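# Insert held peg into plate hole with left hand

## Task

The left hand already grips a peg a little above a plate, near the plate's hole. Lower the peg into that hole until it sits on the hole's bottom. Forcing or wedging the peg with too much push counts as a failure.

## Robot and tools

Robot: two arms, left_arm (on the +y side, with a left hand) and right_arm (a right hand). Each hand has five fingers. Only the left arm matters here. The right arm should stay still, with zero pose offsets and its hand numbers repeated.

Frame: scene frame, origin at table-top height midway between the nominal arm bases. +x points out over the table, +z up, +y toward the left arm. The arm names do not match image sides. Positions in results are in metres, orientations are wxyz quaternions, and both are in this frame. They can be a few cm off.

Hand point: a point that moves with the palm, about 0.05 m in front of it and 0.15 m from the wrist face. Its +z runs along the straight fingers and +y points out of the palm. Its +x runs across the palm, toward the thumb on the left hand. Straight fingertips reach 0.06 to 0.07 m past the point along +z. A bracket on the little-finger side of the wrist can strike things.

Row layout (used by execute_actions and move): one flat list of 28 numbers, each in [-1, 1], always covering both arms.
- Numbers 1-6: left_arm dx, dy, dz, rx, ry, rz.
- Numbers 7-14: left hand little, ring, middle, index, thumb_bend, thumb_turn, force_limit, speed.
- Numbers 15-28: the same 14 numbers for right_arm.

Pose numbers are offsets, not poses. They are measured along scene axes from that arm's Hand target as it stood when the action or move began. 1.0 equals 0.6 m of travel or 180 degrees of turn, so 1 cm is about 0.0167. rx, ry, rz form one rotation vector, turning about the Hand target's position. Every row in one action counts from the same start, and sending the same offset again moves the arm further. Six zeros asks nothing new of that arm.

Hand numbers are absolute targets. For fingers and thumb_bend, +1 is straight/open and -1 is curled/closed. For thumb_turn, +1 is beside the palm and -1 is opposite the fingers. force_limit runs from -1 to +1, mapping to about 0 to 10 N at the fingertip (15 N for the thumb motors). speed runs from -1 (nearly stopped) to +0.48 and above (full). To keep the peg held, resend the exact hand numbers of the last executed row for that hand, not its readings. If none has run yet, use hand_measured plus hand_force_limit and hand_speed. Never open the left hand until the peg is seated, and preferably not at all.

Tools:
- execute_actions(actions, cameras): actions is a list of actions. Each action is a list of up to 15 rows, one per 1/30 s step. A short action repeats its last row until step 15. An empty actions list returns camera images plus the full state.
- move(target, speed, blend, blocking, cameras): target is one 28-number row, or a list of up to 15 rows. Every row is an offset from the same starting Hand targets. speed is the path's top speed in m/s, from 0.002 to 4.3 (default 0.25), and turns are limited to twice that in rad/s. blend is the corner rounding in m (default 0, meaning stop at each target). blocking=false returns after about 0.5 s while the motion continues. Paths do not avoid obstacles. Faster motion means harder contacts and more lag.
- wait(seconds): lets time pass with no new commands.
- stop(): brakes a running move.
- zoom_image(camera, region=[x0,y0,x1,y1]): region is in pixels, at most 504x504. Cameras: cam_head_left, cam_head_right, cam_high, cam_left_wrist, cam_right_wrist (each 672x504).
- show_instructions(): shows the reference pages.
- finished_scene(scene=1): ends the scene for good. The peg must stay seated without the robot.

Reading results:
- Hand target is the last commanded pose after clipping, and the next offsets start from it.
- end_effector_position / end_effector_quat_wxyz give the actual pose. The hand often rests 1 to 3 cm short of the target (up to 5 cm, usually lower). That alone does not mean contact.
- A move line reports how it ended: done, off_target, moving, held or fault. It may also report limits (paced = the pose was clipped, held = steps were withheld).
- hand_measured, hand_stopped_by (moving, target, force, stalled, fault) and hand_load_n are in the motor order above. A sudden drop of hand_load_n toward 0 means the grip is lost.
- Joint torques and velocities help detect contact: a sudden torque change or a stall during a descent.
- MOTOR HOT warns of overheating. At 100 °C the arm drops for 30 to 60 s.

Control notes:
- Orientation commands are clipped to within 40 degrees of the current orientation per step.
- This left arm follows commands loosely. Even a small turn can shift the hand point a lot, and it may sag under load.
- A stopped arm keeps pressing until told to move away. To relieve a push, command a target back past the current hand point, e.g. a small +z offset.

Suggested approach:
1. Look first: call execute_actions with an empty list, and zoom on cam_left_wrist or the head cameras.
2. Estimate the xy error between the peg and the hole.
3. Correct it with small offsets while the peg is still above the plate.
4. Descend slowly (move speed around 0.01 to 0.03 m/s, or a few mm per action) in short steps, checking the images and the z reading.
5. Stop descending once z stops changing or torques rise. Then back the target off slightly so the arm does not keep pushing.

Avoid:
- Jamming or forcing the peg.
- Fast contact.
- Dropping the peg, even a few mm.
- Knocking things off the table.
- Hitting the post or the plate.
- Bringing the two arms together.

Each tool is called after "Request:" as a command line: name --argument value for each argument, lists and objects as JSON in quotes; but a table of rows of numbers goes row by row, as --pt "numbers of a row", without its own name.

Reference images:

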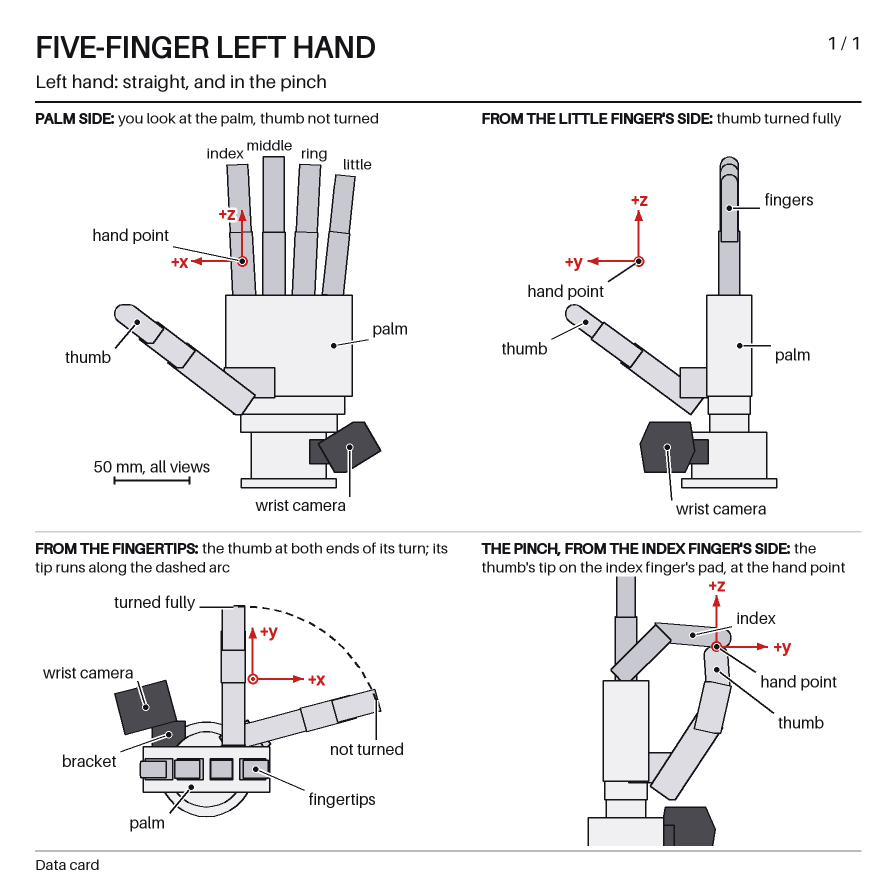

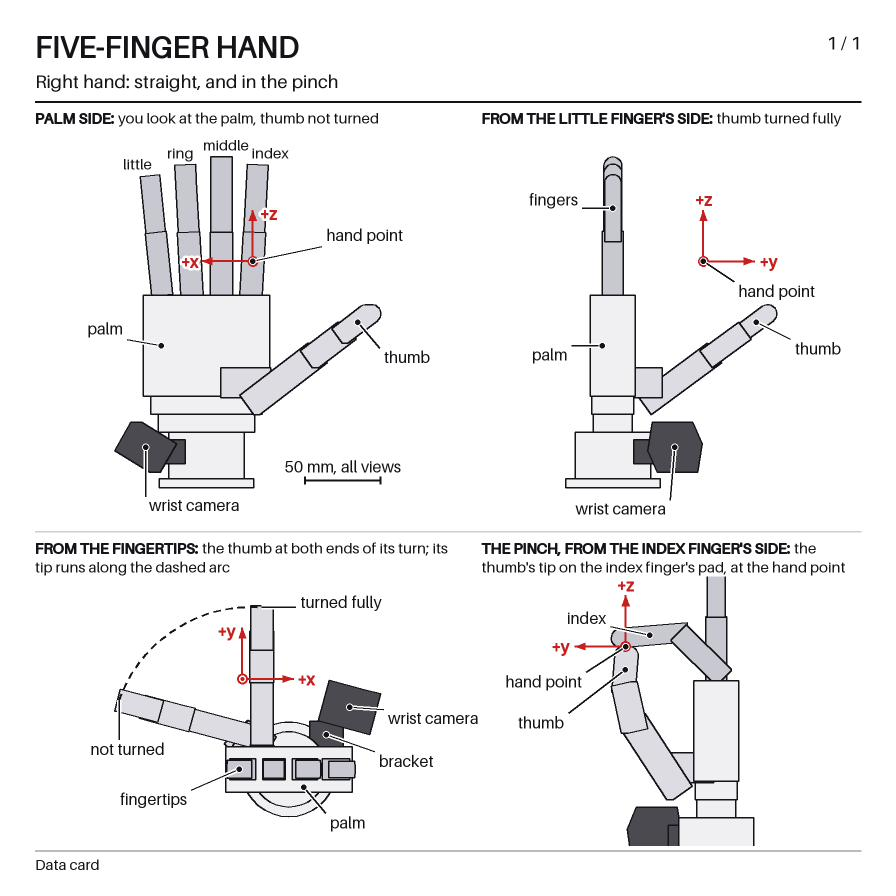

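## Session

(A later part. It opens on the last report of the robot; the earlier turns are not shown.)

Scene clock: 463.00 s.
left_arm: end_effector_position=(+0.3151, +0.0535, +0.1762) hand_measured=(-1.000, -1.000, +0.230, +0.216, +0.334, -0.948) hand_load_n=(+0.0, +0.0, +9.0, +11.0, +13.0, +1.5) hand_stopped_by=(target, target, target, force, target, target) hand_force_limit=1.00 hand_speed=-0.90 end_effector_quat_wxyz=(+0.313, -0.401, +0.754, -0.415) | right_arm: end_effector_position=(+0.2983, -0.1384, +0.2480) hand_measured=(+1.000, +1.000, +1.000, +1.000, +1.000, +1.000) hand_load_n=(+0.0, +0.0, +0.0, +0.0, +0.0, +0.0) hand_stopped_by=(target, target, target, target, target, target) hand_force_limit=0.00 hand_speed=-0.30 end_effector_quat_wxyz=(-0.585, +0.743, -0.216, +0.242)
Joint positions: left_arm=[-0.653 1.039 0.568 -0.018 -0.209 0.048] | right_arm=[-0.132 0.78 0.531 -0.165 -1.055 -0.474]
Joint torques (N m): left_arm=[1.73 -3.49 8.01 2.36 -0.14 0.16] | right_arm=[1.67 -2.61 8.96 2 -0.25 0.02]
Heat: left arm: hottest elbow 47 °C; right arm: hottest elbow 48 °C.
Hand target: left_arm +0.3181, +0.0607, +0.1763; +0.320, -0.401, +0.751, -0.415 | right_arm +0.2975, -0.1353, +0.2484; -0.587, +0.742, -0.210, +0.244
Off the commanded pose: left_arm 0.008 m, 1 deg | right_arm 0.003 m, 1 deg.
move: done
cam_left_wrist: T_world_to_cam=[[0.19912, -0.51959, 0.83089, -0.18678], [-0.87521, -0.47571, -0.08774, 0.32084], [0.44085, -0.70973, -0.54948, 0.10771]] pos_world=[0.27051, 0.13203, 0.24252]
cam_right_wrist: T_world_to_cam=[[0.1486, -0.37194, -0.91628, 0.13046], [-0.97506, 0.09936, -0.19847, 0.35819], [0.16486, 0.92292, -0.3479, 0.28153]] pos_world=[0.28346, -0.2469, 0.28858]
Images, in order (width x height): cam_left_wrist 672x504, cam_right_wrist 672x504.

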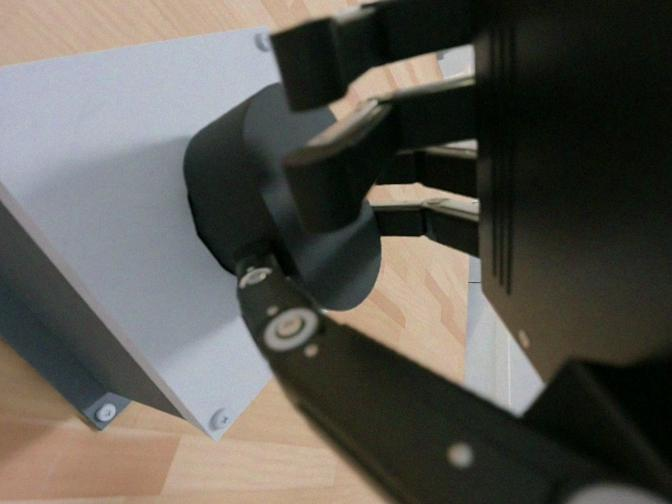

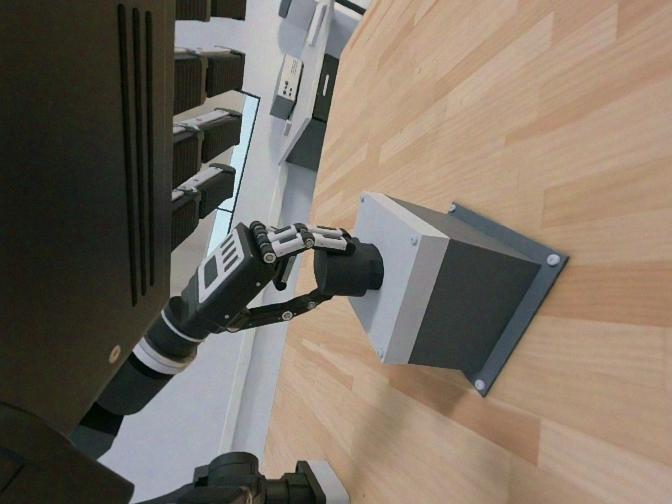

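Request:
move --target '[0,0,0,0,0,0,-1,-1,0.36,0.35,0.46,-0.948,1.0,-0.9,0,0,0,0,0,0,1,1,1,1,1,1,0,-0.3]' --speed 0.02 --cameras '["cam_right_wrist","cam_left_wrist"]'

Request:
zoom_image --camera "cam_right_wrist" --region '[290, 200, 410, 320]'

Scene clock: 473.07 s.
left_arm: end_effector_position=(+0.3131, +0.0549, +0.1726) hand_measured=(-1.000, -1.000, +0.360, +0.350, +0.460, -0.948) hand_load_n=(+0.0, +0.0, +0.0, +0.0, +0.0, +0.0) hand_stopped_by=(target, target, target, target, target, target) hand_force_limit=1.00 hand_speed=-0.90 end_effector_quat_wxyz=(+0.312, -0.401, +0.756, -0.412) | right_arm: end_effector_position=(+0.2983, -0.1384, +0.2480) hand_measured=(+1.000, +1.000, +1.000, +1.000, +1.000, +1.000) hand_load_n=(+0.0, +0.0, +0.0, +0.0, +0.0, -0.5) hand_stopped_by=(target, target, target, target, target, target) hand_force_limit=0.00 hand_speed=-0.30 end_effector_quat_wxyz=(-0.585, +0.743, -0.216, +0.242)
Joint positions: left_arm=[-0.653 1.039 0.561 -0.018 -0.208 0.048] | right_arm=[-0.132 0.78 0.531 -0.165 -1.055 -0.474]
Joint torques (N m): left_arm=[1.73 -3.37 8.5 2.36 -0.15 0.16] | right_arm=[1.67 -3.02 9.09 1.94 -0.19 0.09]
Heat: left arm: hottest elbow 47 °C; right arm: hottest elbow 48 °C.
Hand target: left_arm +0.3180, +0.0607, +0.1763; +0.320, -0.401, +0.751, -0.415 | right_arm +0.2975, -0.1353, +0.2484; -0.587, +0.742, -0.210, +0.244
Off the commanded pose: left_arm 0.008 m, 1 deg | right_arm 0.003 m, 1 deg.
move: done
cam_left_wrist: T_world_to_cam=[[0.20318, -0.5228, 0.82788, -0.18318], [-0.87601, -0.47478, -0.08483, 0.31912], [0.43741, -0.708, -0.55445, 0.10944]] pos_world=[0.2689, 0.13323, 0.2394]
cam_right_wrist: T_world_to_cam=[[0.1486, -0.37194, -0.91628, 0.13046], [-0.97506, 0.09936, -0.19847, 0.35819], [0.16486, 0.92292, -0.3479, 0.28153]] pos_world=[0.28346, -0.2469, 0.28858]
Images, in order (width x height): cam_left_wrist 672x504, cam_right_wrist 672x504.

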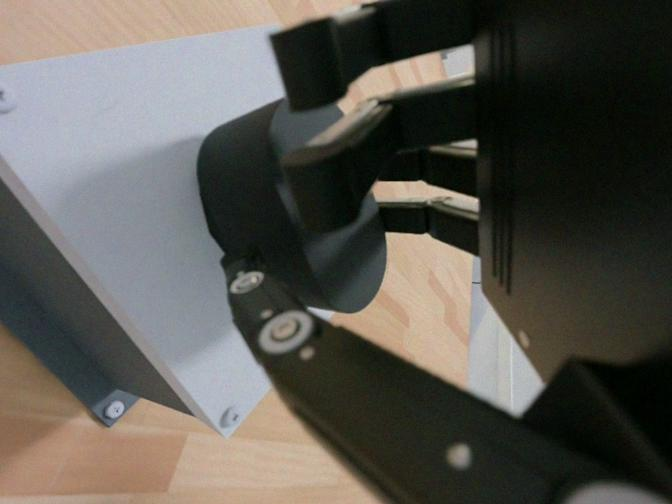

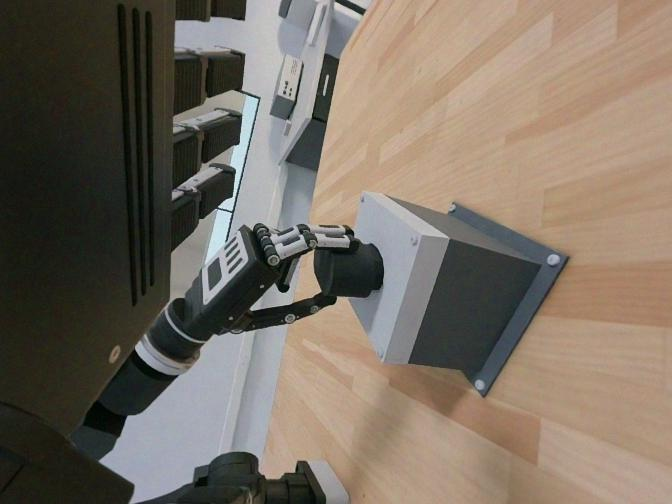

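Scaled by 4.200 from the camera's image (finer frame: 960x720).

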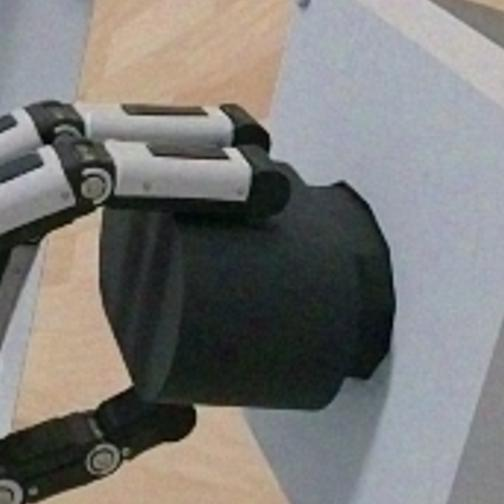

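Request:
zoom_image --camera "cam_right_wrist" --region '[310, 220, 400, 310]'

Request:
zoom_image --camera "cam_left_wrist" --region '[160, 70, 400, 320]'

Scaled by 5.600 from the camera's image (finer frame: 960x720).

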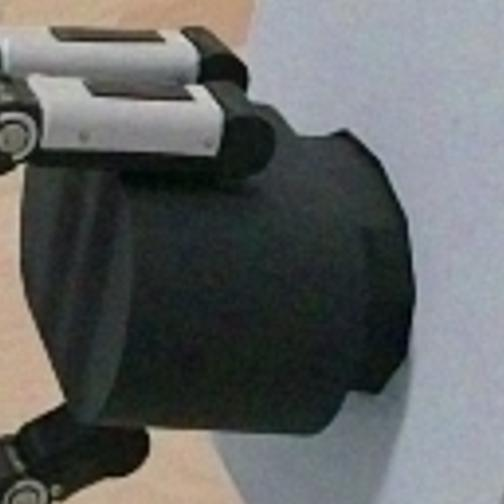

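Scaled by 2.016 from the camera's image (finer frame: 960x720).

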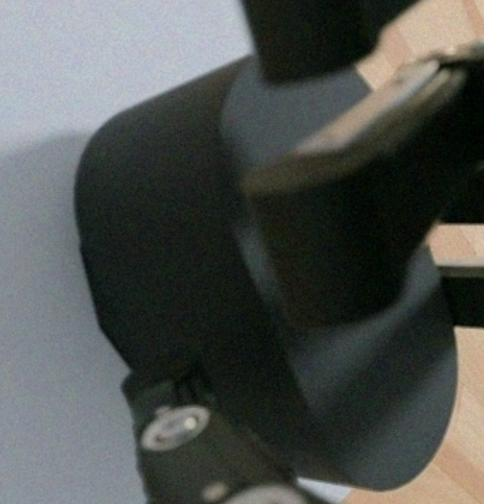

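Request:
move --target '[0,0,0,0,0,0,-1,-1,0.7,0.7,0.8,-0.948,1.0,-0.8,0,0,0,0,0,0,1,1,1,1,1,1,0,-0.3]' --speed 0.02 --cameras '["all"]'

Request:
zoom_image --camera "cam_right_wrist" --region '[310, 220, 400, 310]'

Request:
zoom_image --camera "cam_left_wrist" --region '[160, 70, 400, 320]'

Scene clock: 480.27 s.
left_arm: end_effector_position=(+0.3131, +0.0549, +0.1726) hand_measured=(-1.000, -1.000, +0.700, +0.700, +0.800, -0.948) hand_load_n=(+0.0, +0.0, +0.0, +0.0, +0.0, +0.0) hand_stopped_by=(target, target, target, target, target, target) hand_force_limit=1.00 hand_speed=-0.80 end_effector_quat_wxyz=(+0.312, -0.401, +0.756, -0.412) | right_arm: end_effector_position=(+0.2983, -0.1384, +0.2480) hand_measured=(+1.000, +1.000, +1.000, +1.000, +1.000, +1.000) hand_load_n=(+0.0, +0.0, +0.0, +0.0, +0.0, +0.0) hand_stopped_by=(target, target, target, target, target, target) hand_force_limit=0.00 hand_speed=-0.30 end_effector_quat_wxyz=(-0.585, +0.743, -0.216, +0.242)
Joint positions: left_arm=[-0.653 1.039 0.561 -0.018 -0.208 0.048] | right_arm=[-0.132 0.78 0.531 -0.165 -1.055 -0.474]
Joint torques (N m): left_arm=[1.61 -3.37 8.54 2.36 -0.15 0.15] | right_arm=[1.38 -2.96 8.87 2.11 -0.21 0.06]
Heat: left arm: hottest elbow 47 °C; right arm: hottest elbow 48 °C.
Hand target: left_arm +0.3180, +0.0607, +0.1763; +0.320, -0.401, +0.751, -0.415 | right_arm +0.2975, -0.1353, +0.2484; -0.587, +0.742, -0.210, +0.244
Off the commanded pose: left_arm 0.008 m, 1 deg | right_arm 0.003 m, 1 deg.
move: done
cam_left_wrist: T_world_to_cam=[[0.20318, -0.5228, 0.82788, -0.18318], [-0.87601, -0.47478, -0.08483, 0.31912], [0.43741, -0.708, -0.55445, 0.10944]] pos_world=[0.2689, 0.13323, 0.2394]
cam_right_wrist: T_world_to_cam=[[0.1486, -0.37194, -0.91628, 0.13046], [-0.97506, 0.09936, -0.19847, 0.35819], [0.16486, 0.92292, -0.3479, 0.28153]] pos_world=[0.28346, -0.2469, 0.28858]

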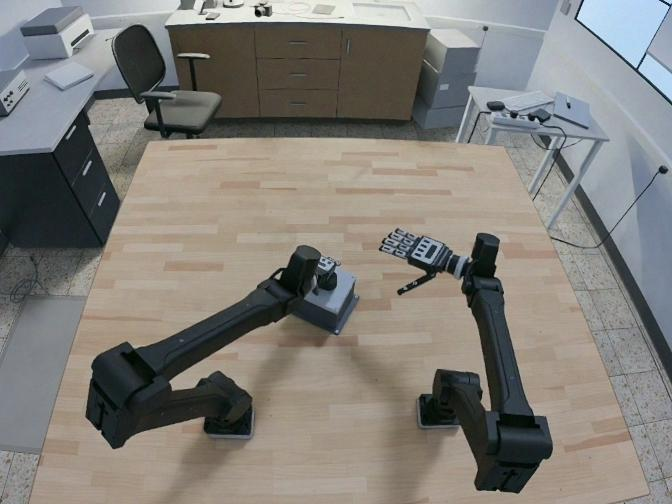

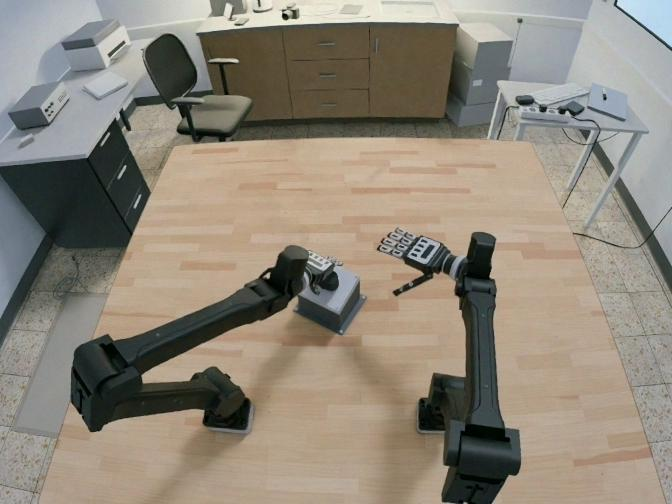

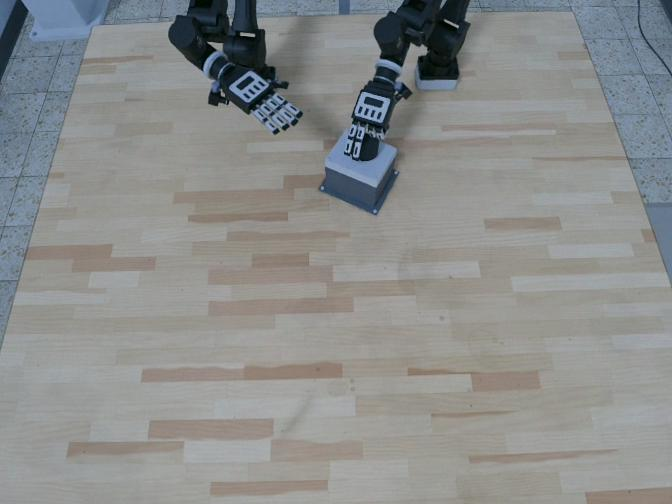

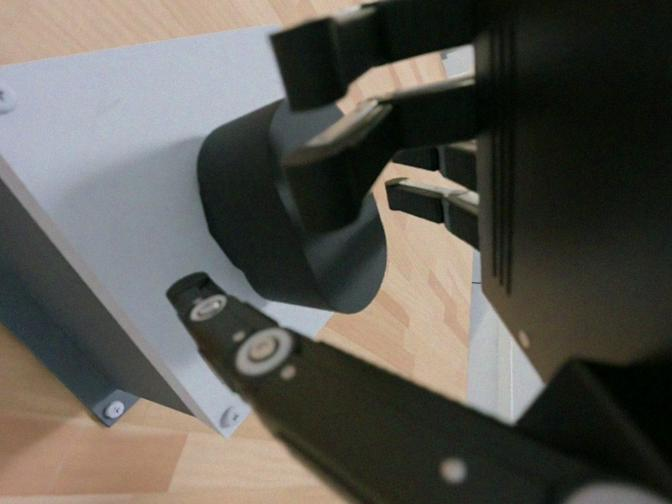

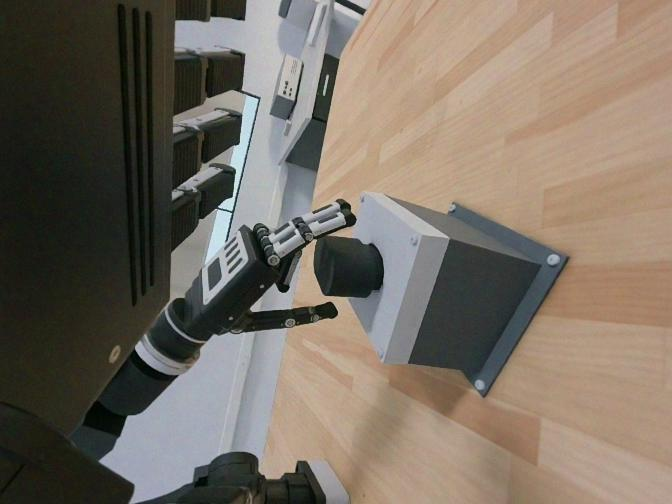

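Scaled by 5.600 from the camera's image (finer frame: 960x720).

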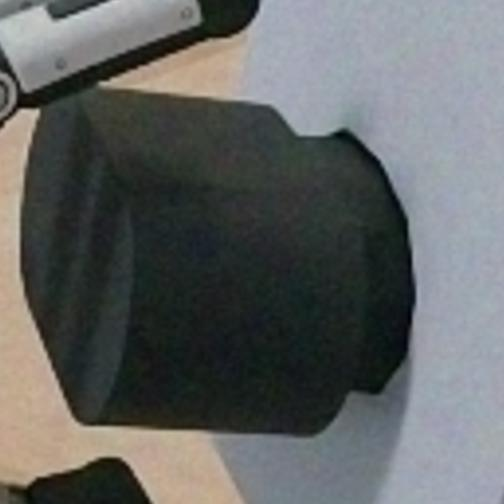

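Scaled by 2.016 from the camera's image (finer frame: 960x720).

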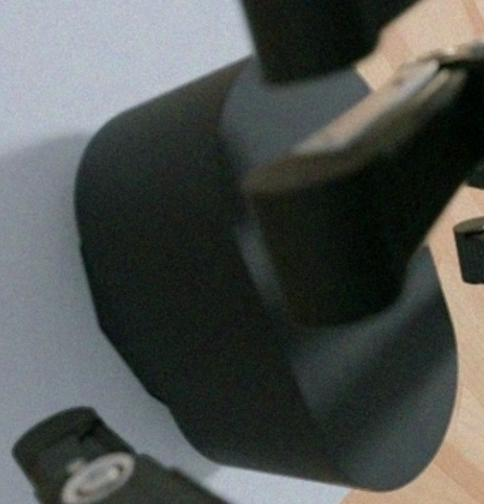

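Request:
move --target '[0.006,-0.004,0.15,0,0,0,-1,-1,0.95,0.95,1.0,-0.948,1.0,-0.5,0,0,0,0,0,0,1,1,1,1,1,1,0,-0.3]' --speed 0.06 --cameras '["all"]'

Request:
zoom_image --camera "cam_right_wrist" --region '[310, 220, 400, 310]'

Request:
zoom_image --camera "cam_left_wrist" --region '[100, 100, 350, 350]'

Scene clock: 515.10 s.
left_arm: end_effector_position=(+0.3055, +0.0610, +0.2304) hand_measured=(-1.000, -1.000, +0.950, +0.950, +1.000, -0.948) hand_load_n=(+0.5, +0.0, +0.0, +0.0, +0.0, +0.0) hand_stopped_by=(target, target, target, target, target, target) hand_force_limit=1.00 hand_speed=-0.50 end_effector_quat_wxyz=(+0.305, -0.404, +0.766, -0.397) | right_arm: end_effector_position=(+0.2983, -0.1384, +0.2480) hand_measured=(+1.000, +1.000, +1.000, +1.000, +1.000, +1.000) hand_load_n=(+0.0, -0.5, +0.0, +0.0, +0.0, +0.0) hand_stopped_by=(target, target, target, target, target, target) hand_force_limit=0.00 hand_speed=-0.30 end_effector_quat_wxyz=(-0.585, +0.743, -0.216, +0.242)
Joint positions: left_arm=[-0.653 0.946 0.693 -0.283 -0.208 0.048] | right_arm=[-0.132 0.78 0.531 -0.165 -1.055 -0.474]
Joint torques (N m): left_arm=[1.79 -3.08 14.35 1.26 -0.17 0.16] | right_arm=[2.2 -3.31 8.81 1.94 -0.16 0.02]
Heat: left arm: hottest elbow 48 °C; right arm: hottest elbow 48 °C.
Hand target: left_arm +0.3216, +0.0583, +0.2664; +0.320, -0.401, +0.751, -0.416 | right_arm +0.2975, -0.1353, +0.2484; -0.587, +0.742, -0.210, +0.244
Off the commanded pose: left_arm 0.039 m, 3 deg | right_arm 0.003 m, 1 deg.
move: off_target (left_arm)
cam_left_wrist: T_world_to_cam=[[0.22879, -0.54325, 0.8078, -0.22822], [-0.87843, -0.47284, -0.0692, 0.31725], [0.41955, -0.69376, -0.58539, 0.16082]] pos_world=[0.26342, 0.13759, 0.30045]
cam_right_wrist: T_world_to_cam=[[0.1486, -0.37194, -0.91628, 0.13046], [-0.97506, 0.09936, -0.19847, 0.35819], [0.16486, 0.92292, -0.3479, 0.28153]] pos_world=[0.28346, -0.2469, 0.28858]

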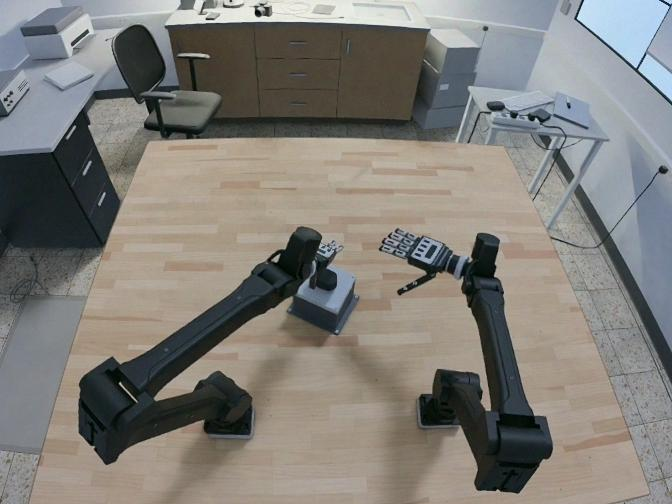

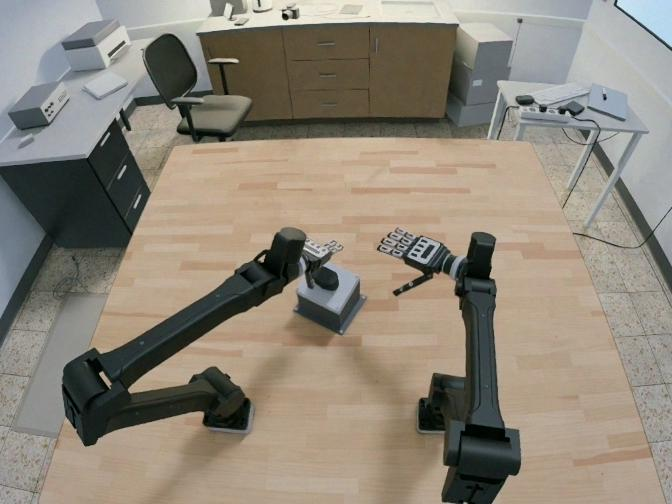

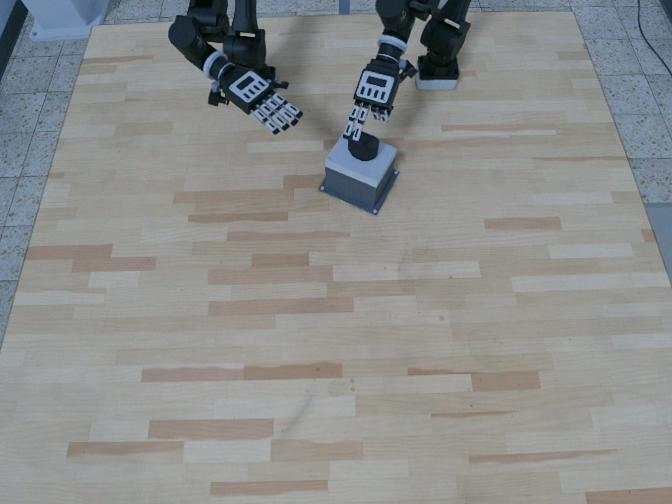

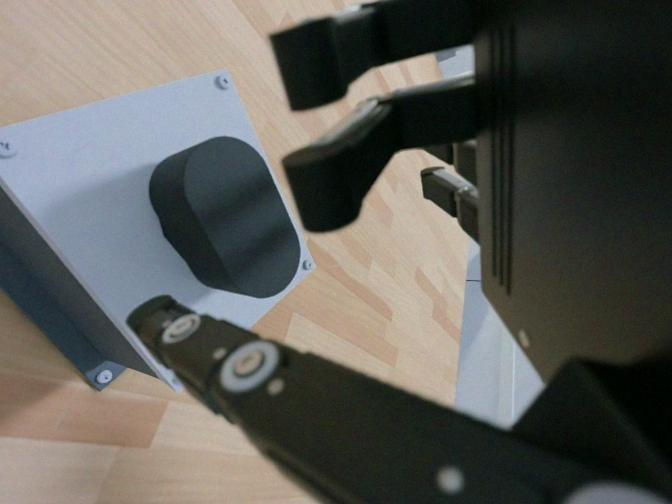

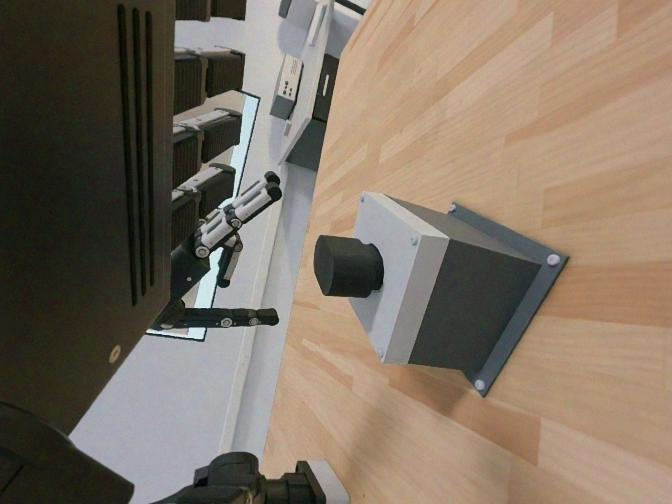

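Scaled by 5.600 from the camera's image (finer frame: 960x720).

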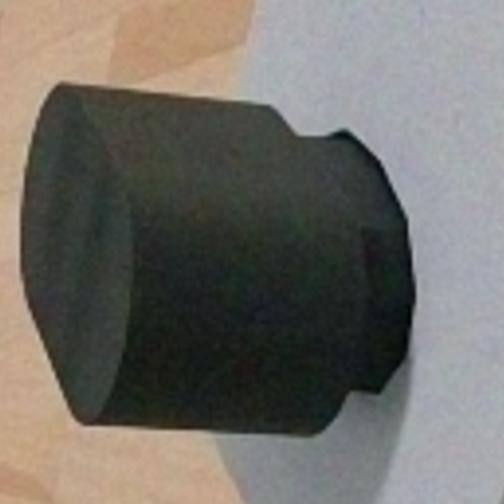

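Scaled by 2.016 from the camera's image (finer frame: 960x720).

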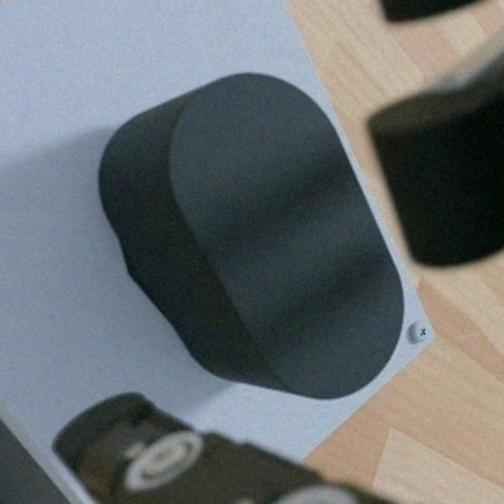

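Request:
zoom_image --camera "cam_left_wrist" --region '[140, 120, 310, 310]'

Request:
zoom_image --camera "cam_left_wrist" --region '[0, 50, 340, 410]'

Scaled by 2.653 from the camera's image (finer frame: 960x720).

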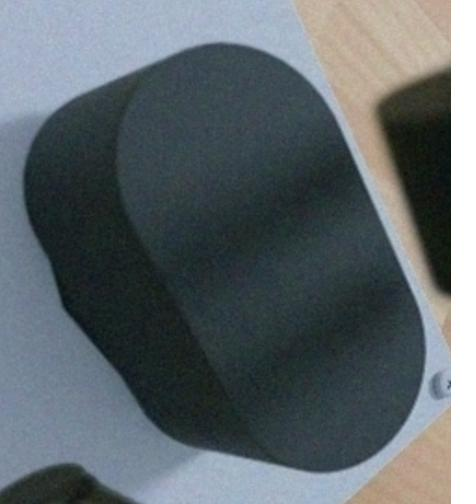

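Scaled by 1.400 from the camera's image (finer frame: 960x720).

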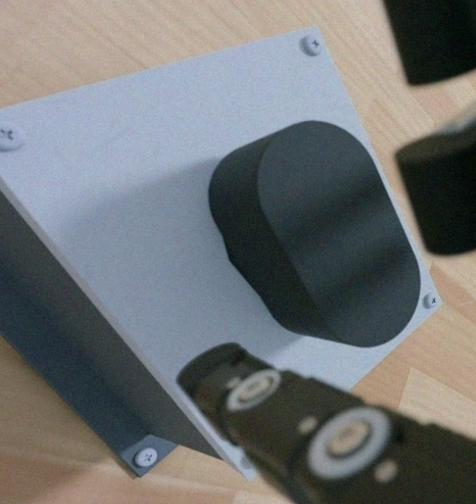

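Request:
finished_scene

The scene is finished: the task was done.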